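# Open the curtain fully without tipping the robot

## Task

Pull the curtain all the way open. The robot must stay upright: falling over or being left tilted counts as failure.

## Robot and tools

ROBOT. A LinearBot: an omnidirectional wheeled base with a column about 1.7 m high. A carriage rides up and down the column (lift_m) and holds two identical six-joint arms, left and right, each ending in a two-finger gripper. Each arm base sits roughly 0.57 m + lift_m above the floor, and carriage parts hang about 0.15 m below that. A hand reaches up to 0.78 m from its shoulder but only about 0.38 m below its arm base. The hand is about 0.16 m long and 0.1 m wide (0.14 m open). Parked joints 1 to 6 are 0, 0.05, 0.05, 1.45, 0, 0; parked, the robot is about 0.85 m wide and 0.65 m long. Cameras: carriage_camera (fixed, facing forward, tilted about 20 degrees down), left_wrist_camera and right_wrist_camera (looking out past the fingertips). Images are 672x504.

FRAMES. Base frame: origin on the floor below the base centre, x forward, y left, z up, in metres. left_hand and right_hand are the point between the finger pads, given in this frame, with quat_wxyz; the hand's z runs along the fingers and the fingers open along its y. Reported hand positions can be off, usually sitting truly lower, more so at long reach. Odometry frame = the base frame at the start; base_odometry only counts wheel rotation (slip looks like travel), heading in rad, left positive, -3.142 to 3.142.

move. Arguments: base, joints, speeds, min_time_s, cameras, blocking. With no base or joints it just reports state, images and the scene number. base is one object with exactly one key, an offset from where the base last reported itself: translate_m (-2 to 2 m, forward positive), strafe_m (-2 to 2 m, left positive) or rotate_rad (-6.3 to 6.3 rad, counter-clockwise positive). joints is a single object covering lift and both arms, keyed by name, each value an absolute target: lift_m 0 to 1 m; left_/right_joint1_rad -2.617 to 3.054 (swing about the vertical, 0 straight ahead, positive to the left); joint2_rad 0 to 3.141 (shoulder: 0 upper arm pointing back level, 1.57 vertical, 3.14 forward level); joint3_rad 0 to 3.141 (elbow, 0 folded, 3.14 straight); joint4_rad -1.57 to 1.57 (wrist pitch, positive lifts the fingertips); joint5_rad -1.57 to 1.57 (wrist yaw, positive swings the tips to the RIGHT); joint6_rad -2.094 to 2.094 (roll about the fingers, positive clockwise viewed from the forearm); left_/right_gripper_m 0 to 0.093 m (pad gap). Omitted joints keep their old targets. speeds caps this action only: translate_m and strafe_m 0.02 to 0.5 m/s, rotate_rad 0.05 to 1.57 rad/s, lift_m 0.08 to 0.27 m/s (default 0.25); others default to their maximum. min_time_s (0.1 to 8 s) is the shortest duration for arm and gripper motions; values of 2 or more make hand paths straighter, very short ones make arms fast and overshoot. cameras: list of camera names or ["all"]. blocking true (default) returns after everything settles; false returns within about 0.5 s while motion continues, and a later move overrides only what it names. Actions are cut off at 14 s (time_out).

RESULTS. The move line says done, or the worst status. base_status and joint_status per motion: done, moving, off_target (rested short, may still push), stopped, contact_stop, time_out, not_followed (a self-collision check blocked the arm's targets; a joint command not followed line appears), limit_stop_at_motor_heat. on_its_own lists uncommanded behaviour; its held at values are targets, not readings. motor_effort is percent of maximum, bracket = peak during the last action. Joint torques are raw and offset. The pictures line names the returned images in order. MOTOR HOT warns of heat at 75 C; an OVER-TEMPERATURE FAULT at 100 C drops that arm for 30 to 60 s, after which you must resend its targets. If a move or wait is refused or an uncommanded stop occurs, the remaining move, wait and finished_scene calls in that reply are skipped; an invalid call (unknown key) does not cause this.

OTHER TOOLS. wait: seconds 0 to 10, optional cameras; returns early once running moves settle. stop: brakes all running motions (base still coasts), optional cameras. zoom_image: camera plus region [x0, y0, x1, y1] in image pixels from the top-left, at most 504 by 504, on that camera's latest image. read_manual: section "licences" only, no motion. finished_scene: scene = current scene number; ends it for good, and the curtain must stay open afterwards. After ending the first scene, make no further calls in that reply.

CAUTIONS. The robot tips easily with a high carriage, outstretched or loaded arms, pulling or pushing, or abrupt stops. Driving the base away while a hand grips something fixed can pitch it forward; a rising hand z with no command shows a lean. The base stops itself on high wheel effort, but arms have no contact stop and keep pressing; a drive can bend an arm and still say done. If pinned, back off about 0.2 m. Never let the arms strike or squeeze each other, including fingers. Outstretched arms heat up while you think; park them when idle. Turning an arm outward by 0.5 rad or more with joint2 below 0.8 can hit the column. To release a grip, command a gap well above the reading; do not let go of something still moving.

SUGGESTED FLOW. Look with the carriage camera, approach the curtain's free edge, grasp it lightly or hook it with the hand, then draw it along its rail with slow strafes or arm moves, checking images until it is fully open. Release, back away, park arms and confirm the robot stands level before finishing.

Each tool is called in YAML: its name, and indented under it one key for each argument.

## Session

move:
  cameras: ["carriage_camera"]

Scene clock: 0.00 s.
Joint torques (N m): no reading
base_odometry: x=+0.000 y=+0.000 heading=+0.000
base_status: not commanded
joint_positions: lift_m=+0.300 left_joint1_rad=+0.005 left_joint2_rad=+0.062 left_joint3_rad=+0.056 left_joint4_rad=+1.422 left_joint5_rad=+0.037 left_joint6_rad=-0.027 left_gripper_m=+0.09396 right_joint1_rad=-0.017 right_joint2_rad=+0.066 right_joint3_rad=+0.048 right_joint4_rad=+1.484 right_joint5_rad=-0.020 right_joint6_rad=+0.023 right_gripper_m=+0.09396
joint_status: not commanded
motor_effort: lift_m=+45 drive_wheels=+0
left_hand: x=+0.2575 y=+0.2953 z=+1.2986 quat_wxyz=(+0.997, +0.017, +0.078, -0.012) (m; base frame)
right_hand: x=+0.2457 y=-0.2986 z=+1.2986 quat_wxyz=(+0.999, -0.009, +0.052, +0.004) (m; base frame)
pictures: carriage_camera

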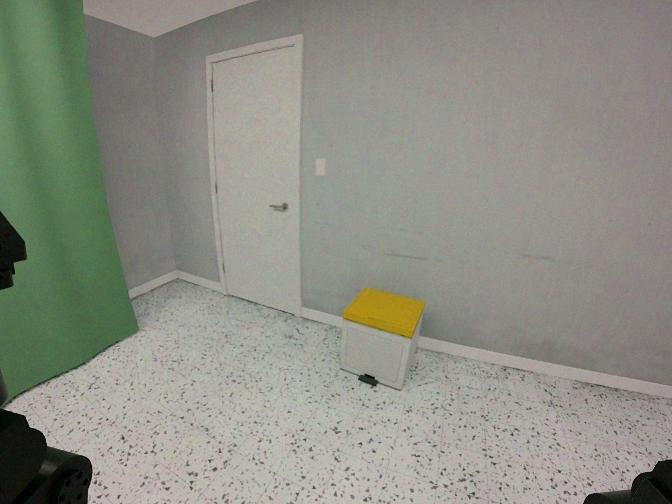

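move:
  base: {"rotate_rad": 1.24}
  joints: {"lift_m": 0.5}
  cameras: ["carriage_camera"]

Scene clock: 3.47 s.
Joint torques (N m): left_arm=[0.05 4.07 5.59 -0.14 0.08 -0.05] | right_arm=[0.18 3.95 7.06 -0.2 0 -0.1]
move: done
base_odometry: x=+0.000 y=+0.000 heading=+1.240
base_status: done
joint_positions: lift_m=+0.500 left_joint1_rad=+0.005 left_joint2_rad=+0.062 left_joint3_rad=+0.056 left_joint4_rad=+1.420 left_joint5_rad=+0.037 left_joint6_rad=-0.027 left_gripper_m=+0.09396 right_joint1_rad=-0.017 right_joint2_rad=+0.066 right_joint3_rad=+0.048 right_joint4_rad=+1.484 right_joint5_rad=-0.020 right_joint6_rad=+0.023 right_gripper_m=+0.09396
joint_status: all done
motor_effort: lift_m=+46(57) drive_wheels=+4(13)
left_hand: x=+0.2579 y=+0.2953 z=+1.4984 quat_wxyz=(+0.997, +0.017, +0.079, -0.012) (m; base frame)
right_hand: x=+0.2457 y=-0.2986 z=+1.4984 quat_wxyz=(+0.999, -0.009, +0.052, +0.004) (m; base frame)
pictures: carriage_camera
camera_calibration:
carriage_camera: T_world_to_cam=[[0.047901, -0.997879, 0.0440825, -0.0686189], [-0.323336, -0.0572477, -0.944551, 1.44785], [0.945071, 0.0309915, -0.325392, 0.346752], [0, 0, 0, 1]] pos_world=[0.143724, 0.00366656, 1.48343]

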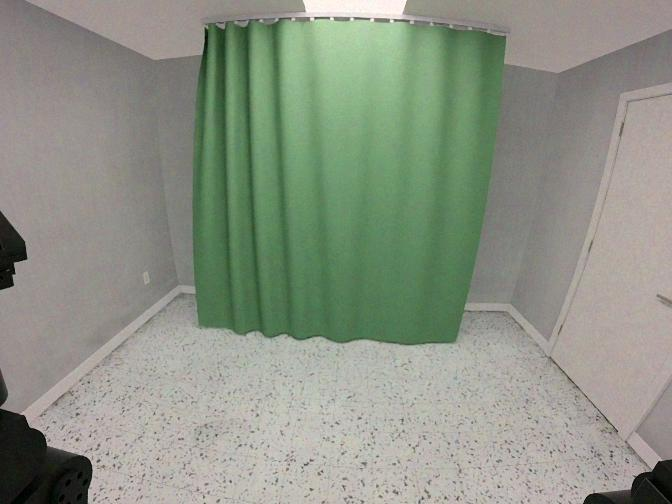

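zoom_image:
  camera: "carriage_camera"
  region: [180, 0, 350, 80]

zoom_image:
  camera: "carriage_camera"
  region: [350, 0, 520, 80]

Scaled by 2.965 from the camera's 672x504 image, which has a finer 960x720 frame.

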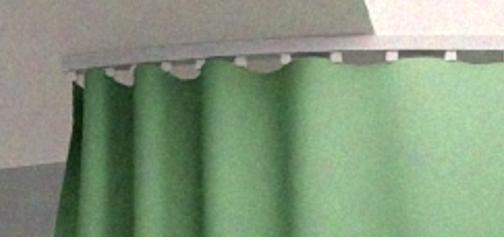

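Scaled by 2.965 from the camera's 672x504 image, which has a finer 960x720 frame.

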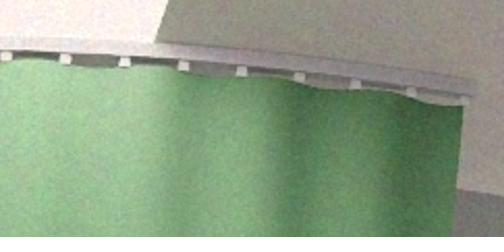

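move:
  base: {"strafe_m": -1.07}
  joints: {"right_joint1_rad": 0, "right_joint2_rad": 1.9, "right_joint3_rad": 1.9, "right_joint4_rad": 0, "right_joint5_rad": -1.57, "right_joint6_rad": 0}
  min_time_s: 2.5

move:
  base: {"translate_m": 1.2}
  cameras: ["carriage_camera", "right_wrist_camera"]

Scene clock: 11.53 s.
Joint torques (N m): left_arm=[0.05 4.1 5.61 -0.14 0.09 -0.05] | right_arm=[0.42 -7.43 11.63 1.14 -0.11 -0.25]
move: done
base_odometry: x=+1.012 y=-0.347 heading=+1.240
base_status: done
joint_positions: lift_m=+0.500 left_joint1_rad=+0.005 left_joint2_rad=+0.062 left_joint3_rad=+0.056 left_joint4_rad=+1.420 left_joint5_rad=+0.037 left_joint6_rad=-0.027 left_gripper_m=+0.09396 right_joint1_rad=-0.003 right_joint2_rad=+1.873 right_joint3_rad=+1.869 right_joint4_rad=+0.017 right_joint5_rad=-1.555 right_joint6_rad=+0.014 right_gripper_m=+0.09398
joint_status: all done
motor_effort: lift_m=+46(46) drive_wheels=-3(14)
left_hand: x=+0.2579 y=+0.2953 z=+1.4984 quat_wxyz=(+0.997, +0.017, +0.079, -0.012) (m; base frame)
right_hand: x=+0.6384 y=-0.1289 z=+1.4909 quat_wxyz=(+0.505, -0.495, +0.505, +0.495) (m; base frame)
pictures: none

Scene clock: 16.23 s.
Joint torques (N m): left_arm=[0.06 4.05 5.59 -0.14 0.09 -0.05] | right_arm=[0.43 -7.31 11.71 1.18 -0.07 -0.23]
move: done
base_odometry: x=+1.403 y=+0.788 heading=+1.240
base_status: done
joint_positions: lift_m=+0.500 left_joint1_rad=+0.005 left_joint2_rad=+0.062 left_joint3_rad=+0.056 left_joint4_rad=+1.421 left_joint5_rad=+0.037 left_joint6_rad=-0.027 left_gripper_m=+0.09396 right_joint1_rad=-0.003 right_joint2_rad=+1.873 right_joint3_rad=+1.870 right_joint4_rad=+0.013 right_joint5_rad=-1.556 right_joint6_rad=+0.014 right_gripper_m=+0.09398
joint_status: not commanded
motor_effort: lift_m=+46(46) drive_wheels=-2(14)
left_hand: x=+0.2577 y=+0.2953 z=+1.4984 quat_wxyz=(+0.997, +0.017, +0.078, -0.012) (m; base frame)
right_hand: x=+0.6381 y=-0.1289 z=+1.4908 quat_wxyz=(+0.503, -0.495, +0.505, +0.497) (m; base frame)
pictures: carriage_camera, right_wrist_camera
camera_calibration:
carriage_camera: T_world_to_cam=[[0.047901, -0.997879, 0.0440825, -0.0686189], [-0.323336, -0.0572477, -0.944551, 1.44785], [0.945071, 0.0309915, -0.325392, 0.346752], [0, 0, 0, 1]] pos_world=[0.143724, 0.00366656, 1.48343]
right_wrist_camera: T_world_to_cam=[[0.999712, -0.0239715, -0.00132459, -0.640253], [-0.0148158, -0.572584, -0.819712, 1.16543], [0.0188913, 0.819496, -0.572774, 1.07665], [0, 0, 0, 1]] pos_world=[0.636996, -0.230348, 1.57114]

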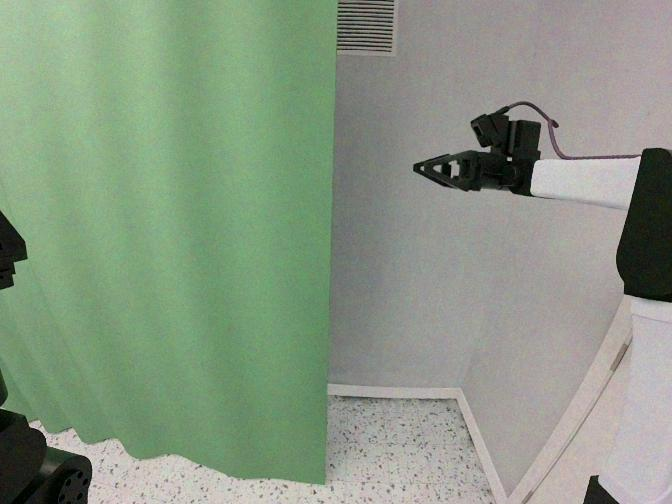

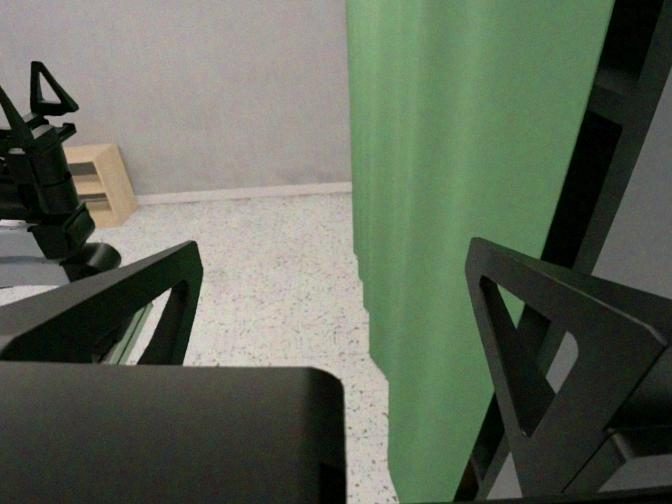

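move:
  base: {"translate_m": 0.18}
  speeds: {"translate_m": 0.25}
  cameras: ["right_wrist_camera"]

Scene clock: 18.57 s.
Joint torques (N m): left_arm=[0.05 4.08 5.61 -0.12 0.08 -0.04] | right_arm=[0.38 -7.68 11.59 1.18 -0.09 -0.22]
move: done
base_odometry: x=+1.461 y=+0.958 heading=+1.239
base_status: done
joint_positions: lift_m=+0.500 left_joint1_rad=+0.005 left_joint2_rad=+0.062 left_joint3_rad=+0.056 left_joint4_rad=+1.420 left_joint5_rad=+0.037 left_joint6_rad=-0.027 left_gripper_m=+0.09396 right_joint1_rad=-0.003 right_joint2_rad=+1.877 right_joint3_rad=+1.870 right_joint4_rad=+0.012 right_joint5_rad=-1.557 right_joint6_rad=+0.014 right_gripper_m=+0.09398
joint_status: not commanded
motor_effort: lift_m=+46(46) drive_wheels=-2(11)
left_hand: x=+0.2579 y=+0.2953 z=+1.4984 quat_wxyz=(+0.997, +0.017, +0.079, -0.012) (m; base frame)
right_hand: x=+0.6391 y=-0.1289 z=+1.4892 quat_wxyz=(+0.502, -0.494, +0.506, +0.498) (m; base frame)
pictures: right_wrist_camera
camera_calibration:
right_wrist_camera: T_world_to_cam=[[0.99971, -0.0231628, -0.00663582, -0.633255], [-0.0187075, -0.57261, -0.819614, 1.16646], [0.0151848, 0.819501, -0.572877, 1.07823], [0, 0, 0, 1]] pos_world=[0.63852, -0.230348, 1.56954]

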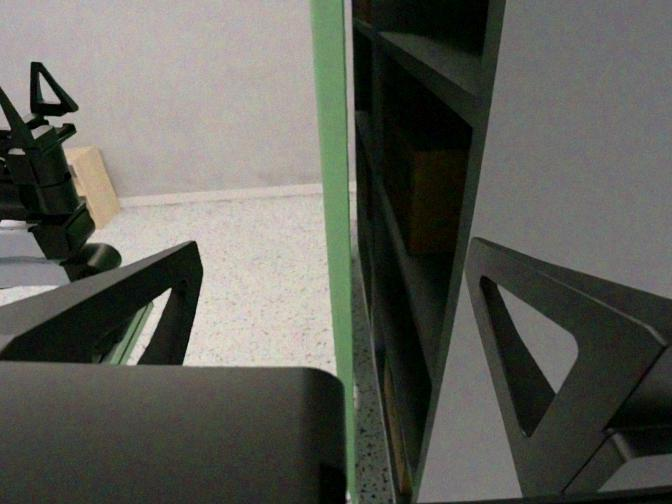

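move:
  base: {"strafe_m": 0.26}
  speeds: {"strafe_m": 0.2}
  cameras: ["carriage_camera", "right_wrist_camera"]

zoom_image:
  camera: "carriage_camera"
  region: [370, 90, 550, 230]

Scene clock: 21.10 s.
Joint torques (N m): left_arm=[0.06 4.05 5.63 -0.13 0.06 -0.05] | right_arm=[0.06 -7.75 11.52 1.21 -0.11 -0.21]
move: done
base_odometry: x=+1.215 y=+1.043 heading=+1.239
base_status: done
joint_positions: lift_m=+0.500 left_joint1_rad=+0.005 left_joint2_rad=+0.062 left_joint3_rad=+0.056 left_joint4_rad=+1.420 left_joint5_rad=+0.038 left_joint6_rad=-0.027 left_gripper_m=+0.09396 right_joint1_rad=+0.001 right_joint2_rad=+1.877 right_joint3_rad=+1.870 right_joint4_rad=+0.012 right_joint5_rad=-1.557 right_joint6_rad=+0.014 right_gripper_m=+0.09398
joint_status: not commanded
motor_effort: lift_m=+46(46) drive_wheels=+0(13)
left_hand: x=+0.2579 y=+0.2952 z=+1.4984 quat_wxyz=(+0.997, +0.018, +0.079, -0.012) (m; base frame)
right_hand: x=+0.6384 y=-0.1272 z=+1.4891 quat_wxyz=(+0.501, -0.494, +0.505, +0.499) (m; base frame)
pictures: carriage_camera, right_wrist_camera
camera_calibration:
carriage_camera: T_world_to_cam=[[0.047901, -0.997879, 0.0440825, -0.0686189], [-0.323336, -0.0572477, -0.944551, 1.44785], [0.945071, 0.0309915, -0.325392, 0.346752], [0, 0, 0, 1]] pos_world=[0.143724, 0.00366656, 1.48343]
right_wrist_camera: T_world_to_cam=[[0.999788, -0.0193428, -0.00710143, -0.631372], [-0.0169008, -0.572651, -0.819625, 1.16623], [0.0117872, 0.819571, -0.572856, 1.07907], [0, 0, 0, 1]] pos_world=[0.638229, -0.228745, 1.56954]

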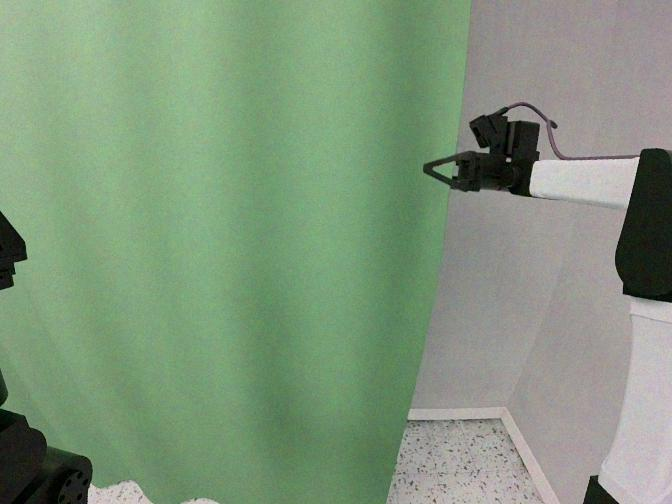

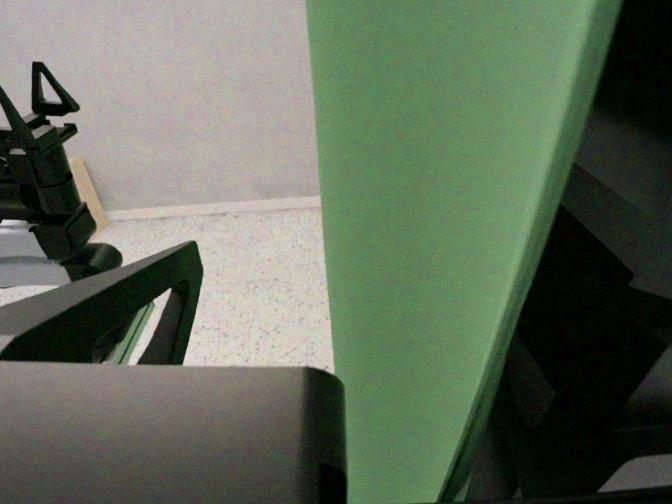

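Scaled by 2.800 from the camera's 672x504 image, which has a finer 960x720 frame.

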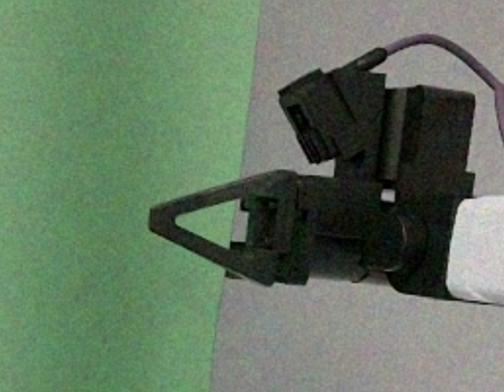

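move:
  joints: {"right_gripper_m": 0.0}
  min_time_s: 1

move:
  base: {"strafe_m": 0.9}
  speeds: {"strafe_m": 0.25}
  cameras: ["carriage_camera"]

Scene clock: 23.30 s.
Joint torques (N m): left_arm=[0.09 4.11 5.61 -0.12 0.08 -0.05] | right_arm=[0.29 -7.65 11.6 1.21 -0.09 -0.27]
move: done
base_odometry: x=+1.216 y=+1.043 heading=+1.239
base_status: not commanded
joint_positions: lift_m=+0.500 left_joint1_rad=+0.005 left_joint2_rad=+0.062 left_joint3_rad=+0.056 left_joint4_rad=+1.420 left_joint5_rad=+0.038 left_joint6_rad=-0.027 left_gripper_m=+0.09396 right_joint1_rad=+0.001 right_joint2_rad=+1.877 right_joint3_rad=+1.870 right_joint4_rad=+0.012 right_joint5_rad=-1.557 right_joint6_rad=+0.012 right_gripper_m=+0.00086
joint_status: all done
motor_effort: lift_m=+46(46) drive_wheels=+0(2)
left_hand: x=+0.2579 y=+0.2952 z=+1.4984 quat_wxyz=(+0.997, +0.018, +0.079, -0.012) (m; base frame)
right_hand: x=+0.6384 y=-0.1272 z=+1.4891 quat_wxyz=(+0.501, -0.495, +0.505, +0.499) (m; base frame)
pictures: none

Scene clock: 28.30 s.
Joint torques (N m): left_arm=[0.02 4.08 5.61 -0.13 0.07 -0.05] | right_arm=[23.84 0.14 -2.61 -1.24 -7.69 -2.33]
move: done
base_odometry: x=+0.365 y=+1.336 heading=+1.238
base_status: done
joint_positions: lift_m=+0.500 left_joint1_rad=+0.005 left_joint2_rad=+0.062 left_joint3_rad=+0.056 left_joint4_rad=+1.420 left_joint5_rad=+0.038 left_joint6_rad=-0.027 left_gripper_m=+0.09396 right_joint1_rad=-0.265 right_joint2_rad=+1.792 right_joint3_rad=+2.004 right_joint4_rad=+0.293 right_joint5_rad=-0.550 right_joint6_rad=+0.233 right_gripper_m=+0.00243
joint_status: not commanded
motor_effort: lift_m=+43(46) drive_wheels=+10(15)
left_hand: x=+0.2579 y=+0.2952 z=+1.4986 quat_wxyz=(+0.997, +0.018, +0.079, -0.012) (m; base frame)
right_hand: x=+0.7228 y=-0.3446 z=+1.6547 quat_wxyz=(+0.831, -0.106, +0.531, +0.125) (m; base frame)
pictures: carriage_camera
camera_calibration:
carriage_camera: T_world_to_cam=[[0.047901, -0.997879, 0.0440825, -0.0686278], [-0.323336, -0.0572477, -0.944551, 1.44804], [0.945071, 0.0309915, -0.325392, 0.346817], [0, 0, 0, 1]] pos_world=[0.143724, 0.00366656, 1.48363]

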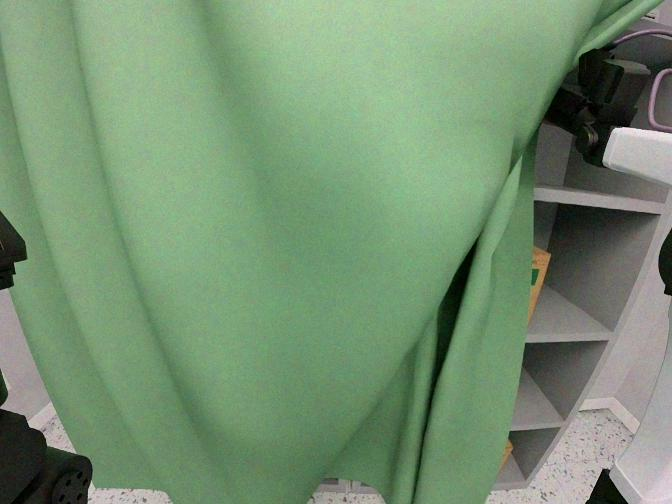

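move:
  base: {"strafe_m": -0.75}
  speeds: {"strafe_m": 0.25}
  cameras: ["carriage_camera", "left_wrist_camera", "right_wrist_camera"]

Scene clock: 32.83 s.
Joint torques (N m): left_arm=[0.05 4.08 5.61 -0.14 0.08 -0.05] | right_arm=[0.77 -6.91 6.94 1.19 -0.14 -0.04]
move: done
base_odometry: x=+1.074 y=+1.091 heading=+1.238
base_status: done
joint_positions: lift_m=+0.500 left_joint1_rad=+0.005 left_joint2_rad=+0.062 left_joint3_rad=+0.056 left_joint4_rad=+1.419 left_joint5_rad=+0.038 left_joint6_rad=-0.027 left_gripper_m=+0.09396 right_joint1_rad=-0.006 right_joint2_rad=+1.869 right_joint3_rad=+1.915 right_joint4_rad=+0.013 right_joint5_rad=-1.549 right_joint6_rad=-0.001 right_gripper_m=+0.00085
joint_status: not commanded
motor_effort: lift_m=+43(43) drive_wheels=-3(14)
left_hand: x=+0.2580 y=+0.2952 z=+1.4986 quat_wxyz=(+0.997, +0.018, +0.079, -0.012) (m; base frame)
right_hand: x=+0.6357 y=-0.1303 z=+1.5069 quat_wxyz=(+0.522, -0.507, +0.492, +0.478) (m; base frame)
pictures: carriage_camera, left_wrist_camera, right_wrist_camera
camera_calibration:
carriage_camera: T_world_to_cam=[[0.047901, -0.997879, 0.0440825, -0.0686278], [-0.323336, -0.0572477, -0.944551, 1.44804], [0.945071, 0.0309915, -0.325392, 0.346817], [0, 0, 0, 1]] pos_world=[0.143724, 0.00366656, 1.48363]
left_wrist_camera: T_world_to_cam=[[-0.028638, -0.999401, 0.0194402, 0.278943], [0.707012, -0.034, -0.706383, 0.891307], [0.706621, -0.00648495, 0.707562, -1.11793], [0, 0, 0, 1]] pos_world=[0.167775, 0.301831, 1.41519]
right_wrist_camera: T_world_to_cam=[[0.997489, -0.0350493, 0.0615375, -0.732622], [0.0303963, -0.572942, -0.819032, 1.14798], [0.0639639, 0.818846, -0.570438, 1.0549], [0, 0, 0, 1]] pos_world=[0.628413, -0.231752, 1.58707]

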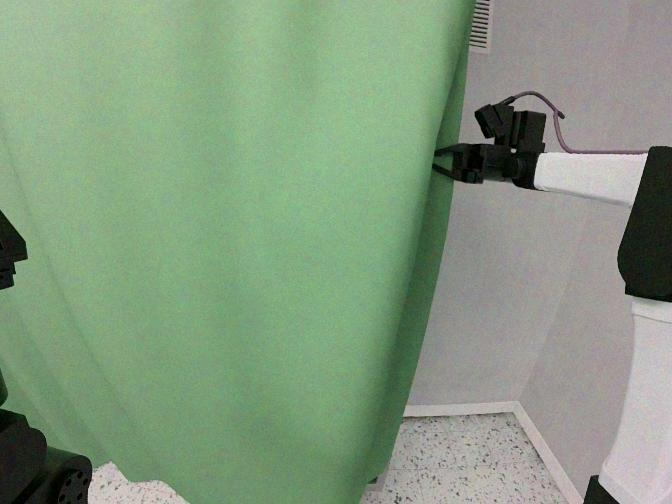

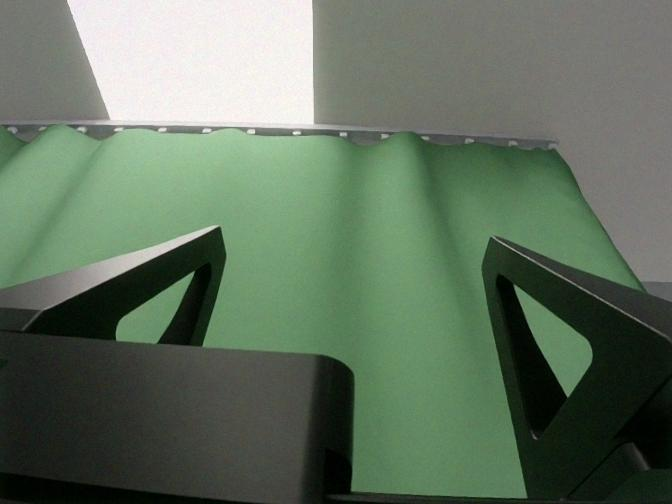

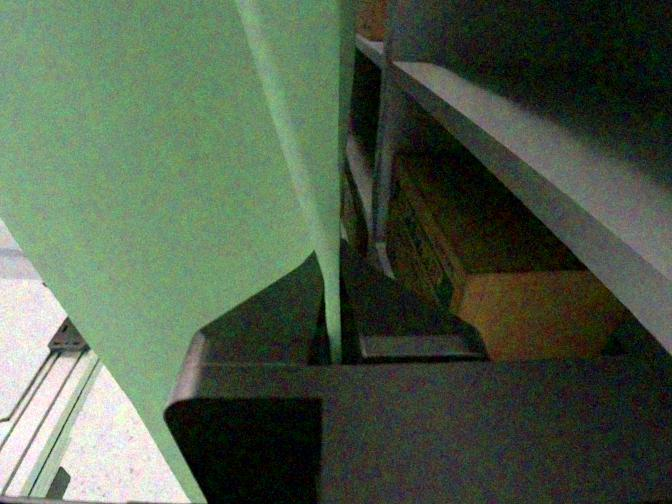

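move:
  joints: {"right_gripper_m": 0.093}
  min_time_s: 1

move:
  base: {"strafe_m": -0.25}
  speeds: {"strafe_m": 0.2}
  cameras: ["carriage_camera"]

move:
  base: {"translate_m": -0.5}

move:
  base: {"strafe_m": 2.0}
  joints: {"right_joint1_rad": 0, "right_joint2_rad": 0.05, "right_joint3_rad": 0.05, "right_joint4_rad": 1.45, "right_joint5_rad": 0, "right_joint6_rad": 0}
  min_time_s: 2.5
  cameras: ["carriage_camera"]

Scene clock: 35.13 s.
Joint torques (N m): left_arm=[0.09 4.08 5.7 -0.13 0.07 -0.04] | right_arm=[0.64 -6.82 7.02 1.19 -0.11 -0.03]
move: done
base_odometry: x=+1.074 y=+1.091 heading=+1.238
base_status: not commanded
joint_positions: lift_m=+0.500 left_joint1_rad=+0.005 left_joint2_rad=+0.062 left_joint3_rad=+0.056 left_joint4_rad=+1.419 left_joint5_rad=+0.038 left_joint6_rad=-0.027 left_gripper_m=+0.09396 right_joint1_rad=-0.006 right_joint2_rad=+1.869 right_joint3_rad=+1.915 right_joint4_rad=+0.013 right_joint5_rad=-1.553 right_joint6_rad=-0.001 right_gripper_m=+0.09295
joint_status: all done
motor_effort: lift_m=+43(43) drive_wheels=-3(4)
left_hand: x=+0.2580 y=+0.2952 z=+1.4986 quat_wxyz=(+0.997, +0.018, +0.079, -0.012) (m; base frame)
right_hand: x=+0.6351 y=-0.1303 z=+1.5069 quat_wxyz=(+0.521, -0.508, +0.491, +0.479) (m; base frame)
pictures: none

Scene clock: 37.47 s.
Joint torques (N m): left_arm=[0.05 4.07 5.6 -0.12 0.08 -0.05] | right_arm=[0.47 -6.78 6.95 1.17 -0.07 -0.02]
move: done
base_odometry: x=+1.310 y=+1.009 heading=+1.237
base_status: done
joint_positions: lift_m=+0.500 left_joint1_rad=+0.005 left_joint2_rad=+0.062 left_joint3_rad=+0.056 left_joint4_rad=+1.419 left_joint5_rad=+0.038 left_joint6_rad=-0.027 left_gripper_m=+0.09396 right_joint1_rad=-0.002 right_joint2_rad=+1.869 right_joint3_rad=+1.915 right_joint4_rad=+0.012 right_joint5_rad=-1.555 right_joint6_rad=-0.001 right_gripper_m=+0.09295
joint_status: not commanded
motor_effort: lift_m=+43(43) drive_wheels=-2(15)
left_hand: x=+0.2580 y=+0.2952 z=+1.4986 quat_wxyz=(+0.997, +0.018, +0.079, -0.012) (m; base frame)
right_hand: x=+0.6340 y=-0.1285 z=+1.5068 quat_wxyz=(+0.519, -0.510, +0.490, +0.480) (m; base frame)
pictures: carriage_camera
camera_calibration:
carriage_camera: T_world_to_cam=[[0.047901, -0.997879, 0.0440825, -0.0686278], [-0.323336, -0.0572477, -0.944551, 1.44804], [0.945071, 0.0309915, -0.325392, 0.346817], [0, 0, 0, 1]] pos_world=[0.143724, 0.00366656, 1.48363]

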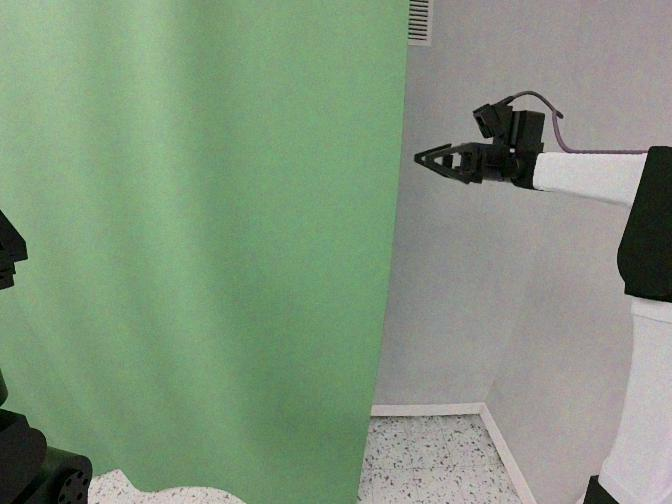

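Scene clock: 40.60 s.
Joint torques (N m): left_arm=[0.03 4.05 5.57 -0.16 0.08 -0.05] | right_arm=[0.4 -7.24 6.84 1.21 -0.08 -0.07]
move: done
base_odometry: x=+1.146 y=+0.536 heading=+1.237
base_status: done
joint_positions: lift_m=+0.500 left_joint1_rad=+0.005 left_joint2_rad=+0.062 left_joint3_rad=+0.056 left_joint4_rad=+1.420 left_joint5_rad=+0.038 left_joint6_rad=-0.027 left_gripper_m=+0.09396 right_joint1_rad=-0.002 right_joint2_rad=+1.874 right_joint3_rad=+1.915 right_joint4_rad=+0.011 right_joint5_rad=-1.557 right_joint6_rad=-0.001 right_gripper_m=+0.09295
joint_status: not commanded
motor_effort: lift_m=+43(43) drive_wheels=+0(12)
left_hand: x=+0.2578 y=+0.2952 z=+1.4986 quat_wxyz=(+0.997, +0.018, +0.078, -0.012) (m; base frame)
right_hand: x=+0.6350 y=-0.1284 z=+1.5049 quat_wxyz=(+0.517, -0.509, +0.490, +0.483) (m; base frame)
pictures: none

Scene clock: 46.90 s.
Joint torques (N m): left_arm=[0.08 4.12 5.59 -0.14 0.06 -0.05] | right_arm=[0.4 2.7 5.35 -0.02 0.16 -0.05]
move: done
base_odometry: x=-0.744 y=+1.192 heading=+1.237
base_status: done
joint_positions: lift_m=+0.500 left_joint1_rad=+0.005 left_joint2_rad=+0.062 left_joint3_rad=+0.056 left_joint4_rad=+1.420 left_joint5_rad=+0.039 left_joint6_rad=-0.027 left_gripper_m=+0.09396 right_joint1_rad=-0.005 right_joint2_rad=+0.065 right_joint3_rad=+0.065 right_joint4_rad=+1.437 right_joint5_rad=-0.014 right_joint6_rad=-0.001 right_gripper_m=+0.09297
joint_status: all done
motor_effort: lift_m=+43(43) drive_wheels=+0(13)
left_hand: x=+0.2578 y=+0.2950 z=+1.4986 quat_wxyz=(+0.997, +0.018, +0.078, -0.012) (m; base frame)
right_hand: x=+0.2522 y=-0.2993 z=+1.5018 quat_wxyz=(+0.998, -0.007, +0.067, -0.003) (m; base frame)
pictures: carriage_camera
camera_calibration:
carriage_camera: T_world_to_cam=[[0.047901, -0.997879, 0.0440825, -0.0686278], [-0.323336, -0.0572477, -0.944551, 1.44804], [0.945071, 0.0309915, -0.325392, 0.346817], [0, 0, 0, 1]] pos_world=[0.143724, 0.00366656, 1.48363]

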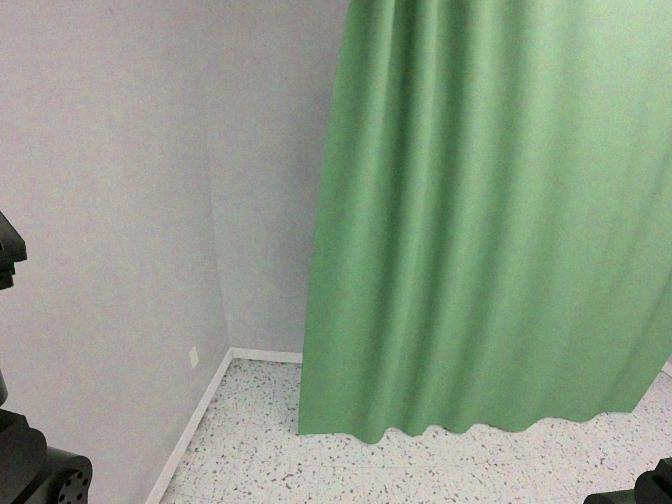

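move:
  base: {"strafe_m": 0.15}
  speeds: {"strafe_m": 0.25}
  joints: {"left_joint1_rad": 0, "left_joint2_rad": 1.9, "left_joint3_rad": 1.9, "left_joint4_rad": 0, "left_joint5_rad": 1.57, "left_joint6_rad": 0}
  min_time_s: 2.5

move:
  base: {"translate_m": 0.35}
  speeds: {"translate_m": 0.3}
  cameras: ["carriage_camera", "left_wrist_camera"]

Scene clock: 50.50 s.
Joint torques (N m): left_arm=[-0.38 -9.05 9.54 1.42 0.21 0.07] | right_arm=[0.64 2.69 5.45 0.02 0.14 -0.04]
move: done
base_odometry: x=-0.885 y=+1.241 heading=+1.237
base_status: done
joint_positions: lift_m=+0.500 left_joint1_rad=+0.005 left_joint2_rad=+1.890 left_joint3_rad=+1.863 left_joint4_rad=+0.003 left_joint5_rad=+1.551 left_joint6_rad=-0.010 left_gripper_m=+0.09398 right_joint1_rad=-0.005 right_joint2_rad=+0.065 right_joint3_rad=+0.065 right_joint4_rad=+1.438 right_joint5_rad=-0.011 right_joint6_rad=-0.001 right_gripper_m=+0.09297
joint_status: all done
joint sent to its limit — left_joint5_rad, upper limit.
motor_effort: lift_m=+43(43) drive_wheels=+0(10)
left_hand: x=+0.6449 y=+0.1299 z=+1.4813 quat_wxyz=(+0.498, +0.485, +0.515, -0.502) (m; base frame)
right_hand: x=+0.2519 y=-0.2997 z=+1.5019 quat_wxyz=(+0.998, -0.006, +0.067, -0.003) (m; base frame)
pictures: none

Scene clock: 53.17 s.
Joint torques (N m): left_arm=[-0.42 -9.61 9.31 1.52 0.18 0.07] | right_arm=[0.49 2.7 5.34 -0.05 0.16 -0.07]
move: done
base_odometry: x=-0.771 y=+1.571 heading=+1.238
base_status: done
joint_positions: lift_m=+0.500 left_joint1_rad=+0.005 left_joint2_rad=+1.895 left_joint3_rad=+1.865 left_joint4_rad=-0.003 left_joint5_rad=+1.555 left_joint6_rad=-0.010 left_gripper_m=+0.09398 right_joint1_rad=-0.005 right_joint2_rad=+0.065 right_joint3_rad=+0.065 right_joint4_rad=+1.442 right_joint5_rad=-0.011 right_joint6_rad=-0.001 right_gripper_m=+0.09297
joint_status: not commanded
motor_effort: lift_m=+43(43) drive_wheels=-2(13)
left_hand: x=+0.6455 y=+0.1298 z=+1.4796 quat_wxyz=(+0.495, +0.484, +0.516, -0.505) (m; base frame)
right_hand: x=+0.2508 y=-0.2997 z=+1.5020 quat_wxyz=(+0.998, -0.006, +0.065, -0.003) (m; base frame)
pictures: carriage_camera, left_wrist_camera
camera_calibration:
carriage_camera: T_world_to_cam=[[0.047901, -0.997879, 0.0440825, -0.0686278], [-0.323336, -0.0572477, -0.944551, 1.44804], [0.945071, 0.0309915, -0.325392, 0.346817], [0, 0, 0, 1]] pos_world=[0.143724, 0.00366656, 1.48363]
left_wrist_camera: T_world_to_cam=[[-0.995992, -0.0730786, 0.0515792, 0.581805], [-0.0846425, 0.58355, -0.807654, 1.17893], [0.0289232, -0.808783, -0.587396, 1.07837], [0, 0, 0, 1]] pos_world=[0.648071, 0.226717, 1.55559]

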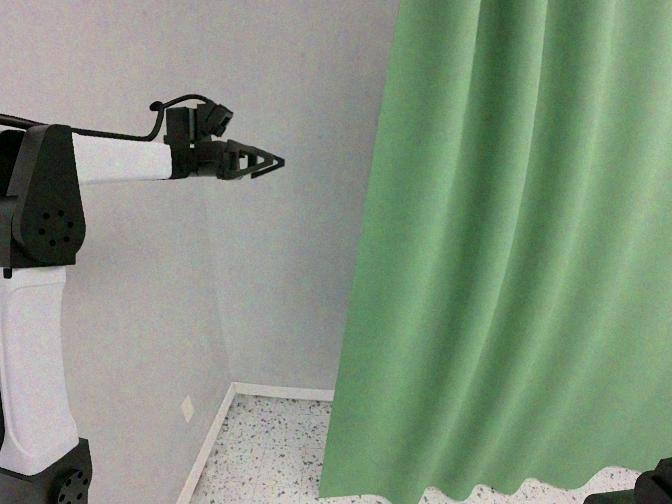

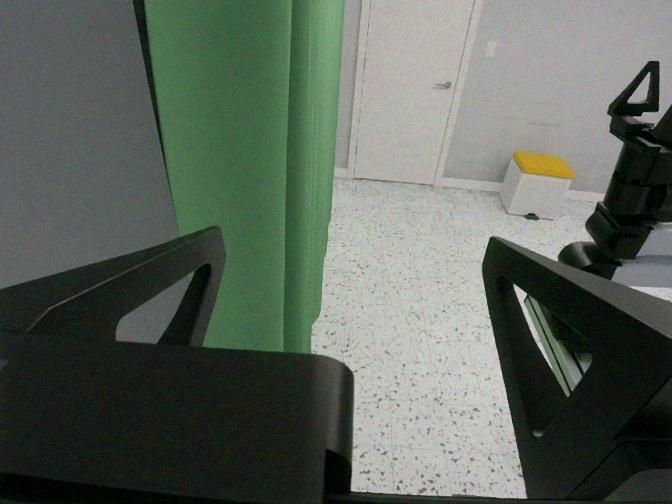

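move:
  base: {"translate_m": 0.11}
  speeds: {"translate_m": 0.2}
  cameras: ["left_wrist_camera"]

Scene clock: 55.30 s.
Joint torques (N m): left_arm=[-0.39 -9.96 9.31 1.48 0.18 0.07] | right_arm=[0.57 2.74 5.41 -0.11 0.17 -0.06]
move: done
base_odometry: x=-0.736 y=+1.675 heading=+1.239
base_status: done
joint_positions: lift_m=+0.500 left_joint1_rad=+0.005 left_joint2_rad=+1.898 left_joint3_rad=+1.866 left_joint4_rad=-0.004 left_joint5_rad=+1.556 left_joint6_rad=-0.010 left_gripper_m=+0.09398 right_joint1_rad=-0.005 right_joint2_rad=+0.065 right_joint3_rad=+0.065 right_joint4_rad=+1.444 right_joint5_rad=-0.011 right_joint6_rad=-0.001 right_gripper_m=+0.09297
joint_status: not commanded
motor_effort: lift_m=+43(43) drive_wheels=+3(13)
left_hand: x=+0.6462 y=+0.1298 z=+1.4786 quat_wxyz=(+0.494, +0.483, +0.516, -0.506) (m; base frame)
right_hand: x=+0.2504 y=-0.2997 z=+1.5021 quat_wxyz=(+0.998, -0.006, +0.064, -0.003) (m; base frame)
pictures: left_wrist_camera
camera_calibration:
left_wrist_camera: T_world_to_cam=[[-0.995863, -0.072353, 0.0549696, 0.577431], [-0.0869645, 0.583559, -0.807401, 1.17933], [0.0263398, -0.808841, -0.587437, 1.0795], [0, 0, 0, 1]] pos_world=[0.649168, 0.226715, 1.55459]

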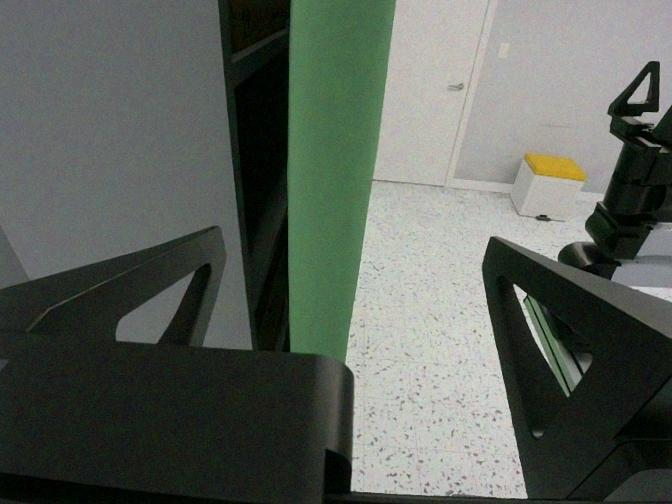

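move:
  base: {"translate_m": 0.035}
  speeds: {"translate_m": 0.15}

move:
  base: {"strafe_m": -0.19}
  speeds: {"strafe_m": 0.2}
  cameras: ["carriage_camera", "left_wrist_camera"]

zoom_image:
  camera: "carriage_camera"
  region: [150, 80, 350, 240]

Scene clock: 57.37 s.
Joint torques (N m): left_arm=[-0.44 -10.02 9.29 1.5 0.17 0.07] | right_arm=[0.51 2.71 5.49 -0.14 0.15 -0.07]
move: done
base_odometry: x=-0.724 y=+1.709 heading=+1.239
base_status: done
joint_positions: lift_m=+0.500 left_joint1_rad=+0.005 left_joint2_rad=+1.900 left_joint3_rad=+1.868 left_joint4_rad=-0.005 left_joint5_rad=+1.556 left_joint6_rad=-0.010 left_gripper_m=+0.09398 right_joint1_rad=-0.005 right_joint2_rad=+0.065 right_joint3_rad=+0.065 right_joint4_rad=+1.447 right_joint5_rad=-0.011 right_joint6_rad=-0.001 right_gripper_m=+0.09297
joint_status: not commanded
motor_effort: lift_m=+43(43) drive_wheels=-1(11)
left_hand: x=+0.6468 y=+0.1298 z=+1.4780 quat_wxyz=(+0.493, +0.483, +0.517, -0.507) (m; base frame)
right_hand: x=+0.2497 y=-0.2997 z=+1.5022 quat_wxyz=(+0.998, -0.006, +0.062, -0.003) (m; base frame)
pictures: none

Scene clock: 59.40 s.
Joint torques (N m): left_arm=[0.09 -10.1 9.17 1.51 0.17 0.07] | right_arm=[0.7 3 5.27 -0.13 0.11 -0.14]
move: done
base_odometry: x=-0.545 y=+1.647 heading=+1.239
base_status: done
joint_positions: lift_m=+0.500 left_joint1_rad=+0.000 left_joint2_rad=+1.900 left_joint3_rad=+1.868 left_joint4_rad=-0.005 left_joint5_rad=+1.556 left_joint6_rad=-0.010 left_gripper_m=+0.09398 right_joint1_rad=-0.004 right_joint2_rad=+0.065 right_joint3_rad=+0.065 right_joint4_rad=+1.447 right_joint5_rad=-0.011 right_joint6_rad=-0.001 right_gripper_m=+0.09297
joint_status: not commanded
motor_effort: lift_m=+43(43) drive_wheels=-1(10)
left_hand: x=+0.6460 y=+0.1277 z=+1.4780 quat_wxyz=(+0.492, +0.484, +0.515, -0.508) (m; base frame)
right_hand: x=+0.2497 y=-0.2997 z=+1.5022 quat_wxyz=(+0.998, -0.006, +0.062, -0.002) (m; base frame)
pictures: carriage_camera, left_wrist_camera
camera_calibration:
carriage_camera: T_world_to_cam=[[0.047901, -0.997879, 0.0440825, -0.0686278], [-0.323336, -0.0572477, -0.944551, 1.44804], [0.945071, 0.0309915, -0.325392, 0.346817], [0, 0, 0, 1]] pos_world=[0.143724, 0.00366656, 1.48363]
left_wrist_camera: T_world_to_cam=[[-0.996128, -0.0669879, 0.0569268, 0.573515], [-0.0854062, 0.584019, -0.807234, 1.17878], [0.0208286, -0.808971, -0.587479, 1.08102], [0, 0, 0, 1]] pos_world=[0.649453, 0.224507, 1.55398]

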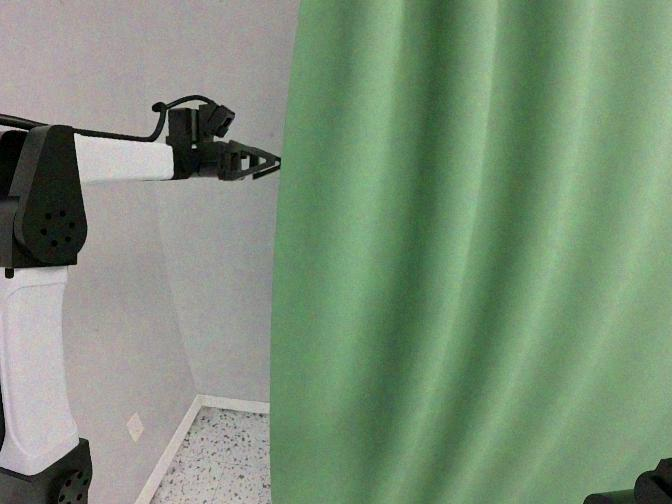

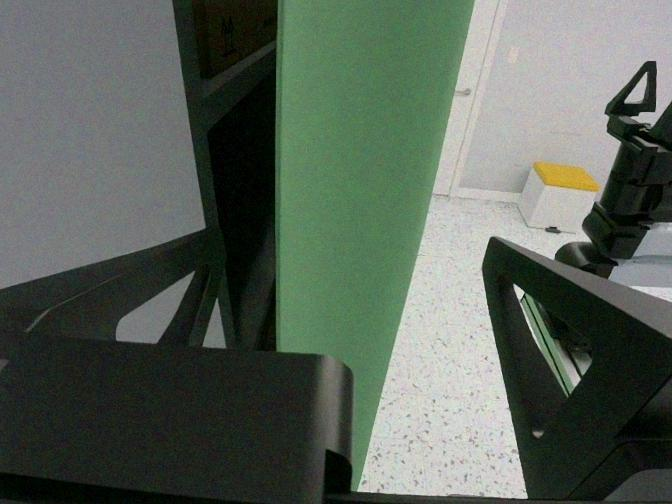

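Scaled by 2.520 from the camera's 672x504 image, which has a finer 960x720 frame.

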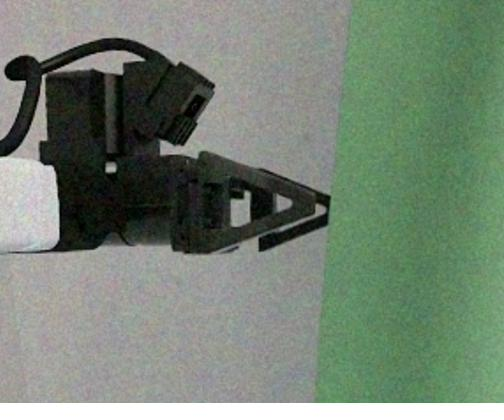

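move:
  base: {"strafe_m": -0.065}
  speeds: {"strafe_m": 0.12}
  cameras: ["carriage_camera", "left_wrist_camera"]

zoom_image:
  camera: "carriage_camera"
  region: [150, 80, 350, 240]

Scene clock: 61.03 s.
Joint torques (N m): left_arm=[0.1 -10.13 9.21 1.51 0.17 0.06] | right_arm=[0.64 2.67 5.19 -0.08 0.12 -0.05]
move: done
base_odometry: x=-0.483 y=+1.626 heading=+1.239
base_status: done
joint_positions: lift_m=+0.500 left_joint1_rad=-0.001 left_joint2_rad=+1.900 left_joint3_rad=+1.868 left_joint4_rad=-0.005 left_joint5_rad=+1.556 left_joint6_rad=-0.010 left_gripper_m=+0.09398 right_joint1_rad=-0.003 right_joint2_rad=+0.065 right_joint3_rad=+0.065 right_joint4_rad=+1.447 right_joint5_rad=-0.011 right_joint6_rad=-0.001 right_gripper_m=+0.09297
joint_status: not commanded
motor_effort: lift_m=+43(43) drive_wheels=+1(10)
left_hand: x=+0.6457 y=+0.1271 z=+1.4780 quat_wxyz=(+0.491, +0.485, +0.515, -0.508) (m; base frame)
right_hand: x=+0.2496 y=-0.2997 z=+1.5022 quat_wxyz=(+0.998, -0.006, +0.062, -0.002) (m; base frame)
pictures: carriage_camera, left_wrist_camera
camera_calibration:
carriage_camera: T_world_to_cam=[[0.047901, -0.997879, 0.0440825, -0.0686278], [-0.323336, -0.0572477, -0.944551, 1.44804], [0.945071, 0.0309915, -0.325392, 0.346817], [0, 0, 0, 1]] pos_world=[0.143724, 0.00366656, 1.48363]
left_wrist_camera: T_world_to_cam=[[-0.99623, -0.0654829, 0.0569091, 0.573128], [-0.0845087, 0.584121, -0.807255, 1.17855], [0.0196196, -0.809021, -0.587453, 1.08129], [0, 0, 0, 1]] pos_world=[0.64935, 0.223904, 1.55398]

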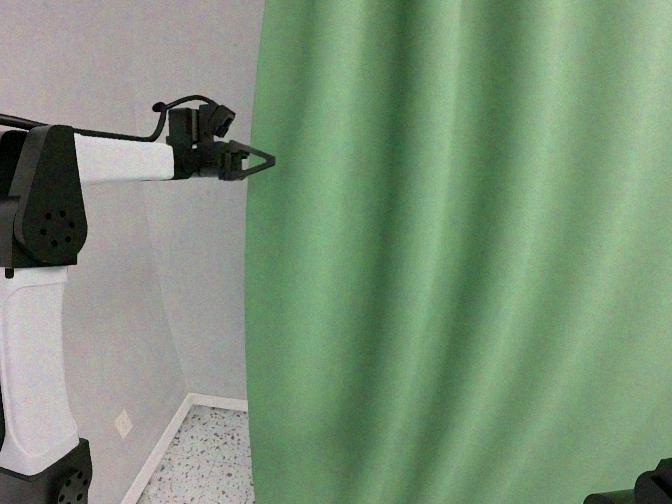

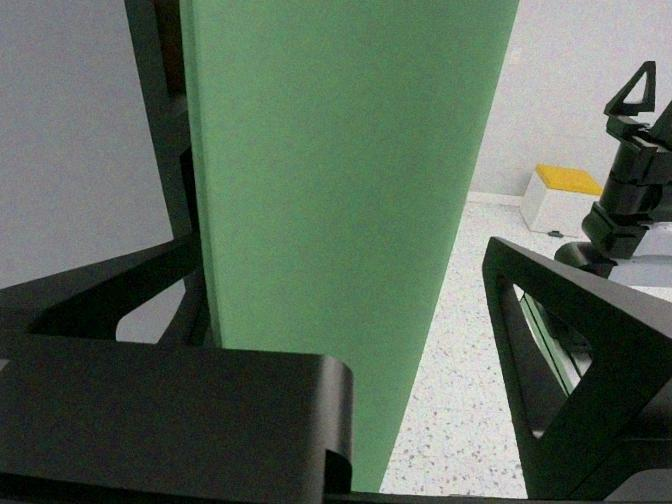

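Scaled by 2.520 from the camera's 672x504 image, which has a finer 960x720 frame.

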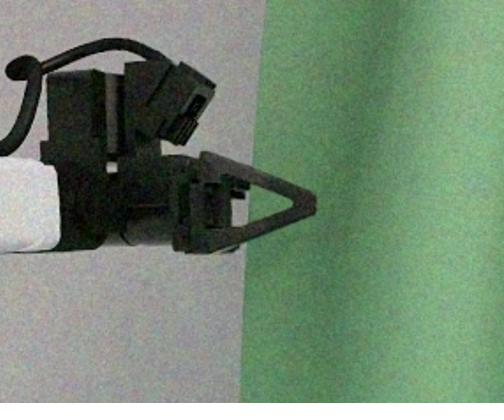

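move:
  joints: {"left_gripper_m": 0.0}
  min_time_s: 1

move:
  base: {"strafe_m": -0.4}
  speeds: {"strafe_m": 0.25}
  cameras: ["carriage_camera"]

Scene clock: 62.50 s.
Joint torques (N m): left_arm=[0.13 -10.06 9.21 1.52 0.17 0.06] | right_arm=[0.49 2.85 5.37 -0.11 0.12 -0.1]
move: done
base_odometry: x=-0.483 y=+1.626 heading=+1.239
base_status: not commanded
joint_positions: lift_m=+0.500 left_joint1_rad=-0.001 left_joint2_rad=+1.900 left_joint3_rad=+1.868 left_joint4_rad=-0.005 left_joint5_rad=+1.556 left_joint6_rad=-0.010 left_gripper_m=+0.00086 right_joint1_rad=-0.003 right_joint2_rad=+0.065 right_joint3_rad=+0.065 right_joint4_rad=+1.447 right_joint5_rad=-0.011 right_joint6_rad=-0.001 right_gripper_m=+0.09297
joint_status: all done
motor_effort: lift_m=+43(43) drive_wheels=+1(1)
left_hand: x=+0.6457 y=+0.1271 z=+1.4780 quat_wxyz=(+0.491, +0.485, +0.515, -0.508) (m; base frame)
right_hand: x=+0.2496 y=-0.2997 z=+1.5022 quat_wxyz=(+0.998, -0.006, +0.062, -0.002) (m; base frame)
pictures: none

Scene clock: 65.40 s.
Joint torques (N m): left_arm=[-0.46 -10.02 7.68 1.28 0.13 0.05] | right_arm=[0.59 2.77 5.46 -0.08 0.11 -0.07]
move: done
base_odometry: x=-0.105 y=+1.496 heading=+1.240
base_status: done
joint_positions: lift_m=+0.500 left_joint1_rad=+0.006 left_joint2_rad=+1.900 left_joint3_rad=+1.885 left_joint4_rad=+0.014 left_joint5_rad=+1.558 left_joint6_rad=-0.008 left_gripper_m=+0.00085 right_joint1_rad=-0.003 right_joint2_rad=+0.065 right_joint3_rad=+0.065 right_joint4_rad=+1.447 right_joint5_rad=-0.011 right_joint6_rad=-0.001 right_gripper_m=+0.09297
joint_status: not commanded
motor_effort: lift_m=+43(43) drive_wheels=-1(11)
left_hand: x=+0.6457 y=+0.1302 z=+1.4850 quat_wxyz=(+0.502, +0.493, +0.507, -0.498) (m; base frame)
right_hand: x=+0.2496 y=-0.2998 z=+1.5022 quat_wxyz=(+0.998, -0.005, +0.062, -0.002) (m; base frame)
pictures: carriage_camera
camera_calibration:
carriage_camera: T_world_to_cam=[[0.047901, -0.997879, 0.0440825, -0.0686278], [-0.323336, -0.0572477, -0.944551, 1.44804], [0.945071, 0.0309915, -0.325392, 0.346817], [0, 0, 0, 1]] pos_world=[0.143724, 0.00366656, 1.48363]

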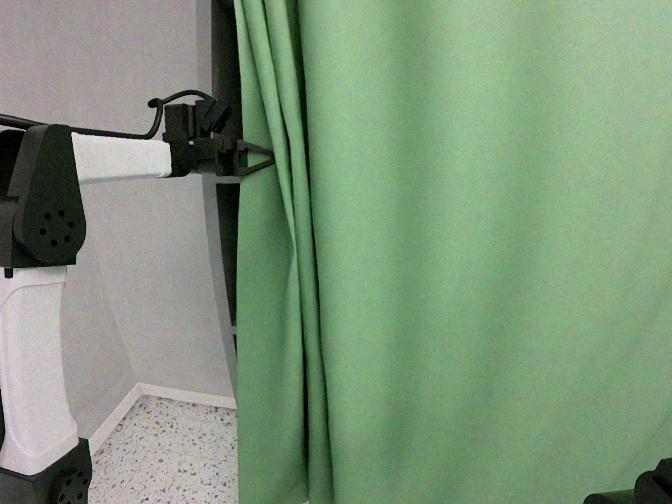

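move:
  base: {"strafe_m": -1.1}
  speeds: {"strafe_m": 0.28}
  cameras: ["carriage_camera"]

Scene clock: 70.97 s.
Joint torques (N m): left_arm=[-2.26 -8.03 5 0.71 0.2 0.04] | right_arm=[0.53 2.85 5.34 -0.08 0.16 -0.06]
move: done
base_odometry: x=+0.936 y=+1.139 heading=+1.240
base_status: done
joint_positions: lift_m=+0.500 left_joint1_rad=+0.027 left_joint2_rad=+1.881 left_joint3_rad=+1.915 left_joint4_rad=+0.060 left_joint5_rad=+1.545 left_joint6_rad=-0.008 left_gripper_m=+0.00086 right_joint1_rad=-0.003 right_joint2_rad=+0.065 right_joint3_rad=+0.065 right_joint4_rad=+1.447 right_joint5_rad=-0.011 right_joint6_rad=-0.001 right_gripper_m=+0.09297
joint_status: not commanded
motor_effort: lift_m=+43(43) drive_wheels=+2(11)
left_hand: x=+0.6431 y=+0.1391 z=+1.5064 quat_wxyz=(+0.534, +0.508, +0.491, -0.464) (m; base frame)
right_hand: x=+0.2496 y=-0.2998 z=+1.5022 quat_wxyz=(+0.998, -0.005, +0.062, -0.002) (m; base frame)
pictures: carriage_camera
camera_calibration:
carriage_camera: T_world_to_cam=[[0.047901, -0.997879, 0.0440825, -0.0686278], [-0.323336, -0.0572477, -0.944551, 1.44804], [0.945071, 0.0309915, -0.325392, 0.346817], [0, 0, 0, 1]] pos_world=[0.143724, 0.00366656, 1.48363]

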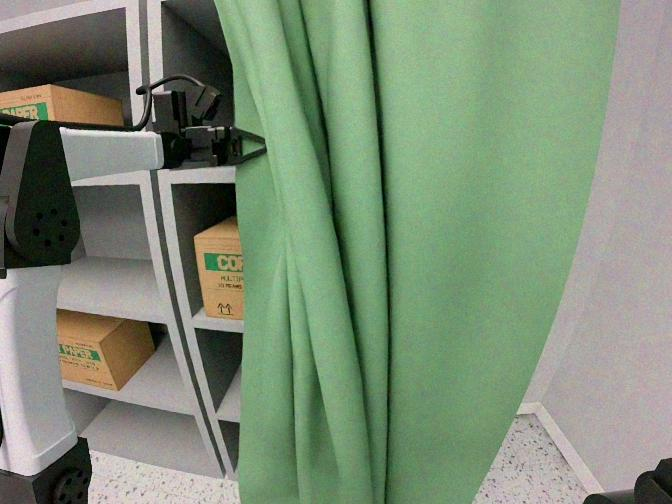

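move:
  base: {"strafe_m": -0.42}
  speeds: {"strafe_m": 0.2}
  cameras: ["carriage_camera", "right_wrist_camera"]

Scene clock: 74.27 s.
Joint torques (N m): left_arm=[-2.97 -6.8 4.36 0.52 0.33 0.03] | right_arm=[0.43 2.96 5.37 -0.13 0.16 -0.06]
move: done
base_odometry: x=+1.333 y=+1.003 heading=+1.240
base_status: done
joint_positions: lift_m=+0.500 left_joint1_rad=+0.035 left_joint2_rad=+1.869 left_joint3_rad=+1.923 left_joint4_rad=+0.076 left_joint5_rad=+1.532 left_joint6_rad=-0.008 left_gripper_m=+0.00086 right_joint1_rad=-0.003 right_joint2_rad=+0.065 right_joint3_rad=+0.065 right_joint4_rad=+1.447 right_joint5_rad=-0.011 right_joint6_rad=-0.001 right_gripper_m=+0.09297
joint_status: not commanded
motor_effort: lift_m=+43(43) drive_wheels=+4(13)
left_hand: x=+0.6422 y=+0.1425 z=+1.5149 quat_wxyz=(+0.548, +0.511, +0.487, -0.450) (m; base frame)
right_hand: x=+0.2496 y=-0.2998 z=+1.5022 quat_wxyz=(+0.998, -0.005, +0.062, -0.002) (m; base frame)
pictures: carriage_camera, right_wrist_camera
camera_calibration:
carriage_camera: T_world_to_cam=[[0.047901, -0.997879, 0.0440825, -0.0686278], [-0.323336, -0.0572477, -0.944551, 1.44804], [0.945071, 0.0309915, -0.325392, 0.346817], [0, 0, 0, 1]] pos_world=[0.143724, 0.00366656, 1.48363]
right_wrist_camera: T_world_to_cam=[[-0.00606668, -0.999971, 0.0044992, -0.306305], [0.742109, -0.00751789, -0.670237, 0.827085], [0.670252, -0.000727212, 0.742134, -1.15313], [0, 0, 0, 1]] pos_world=[0.157244, -0.300917, 1.4115]

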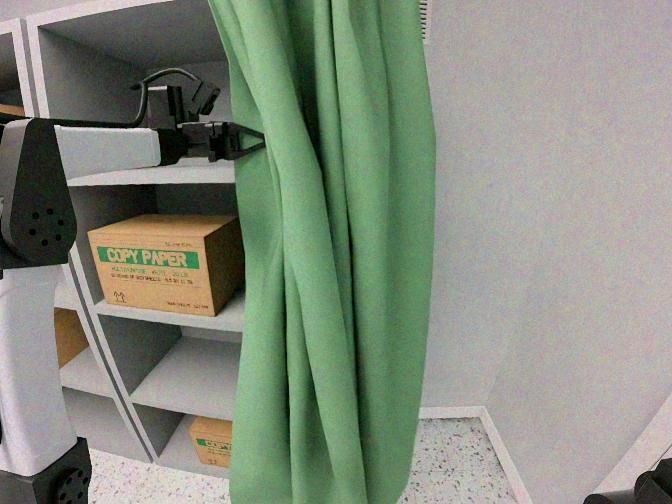

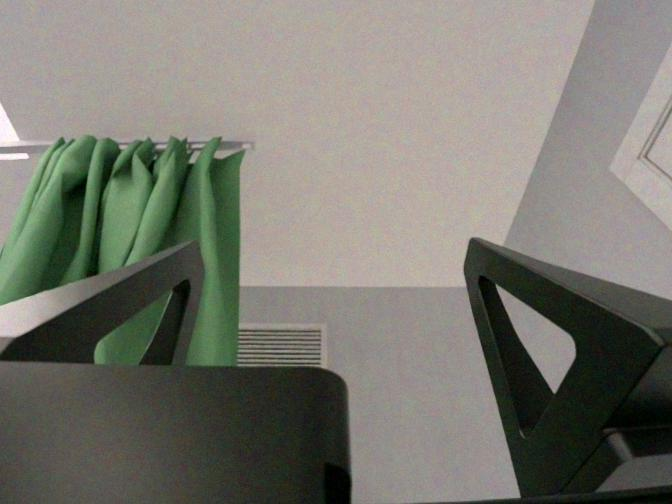

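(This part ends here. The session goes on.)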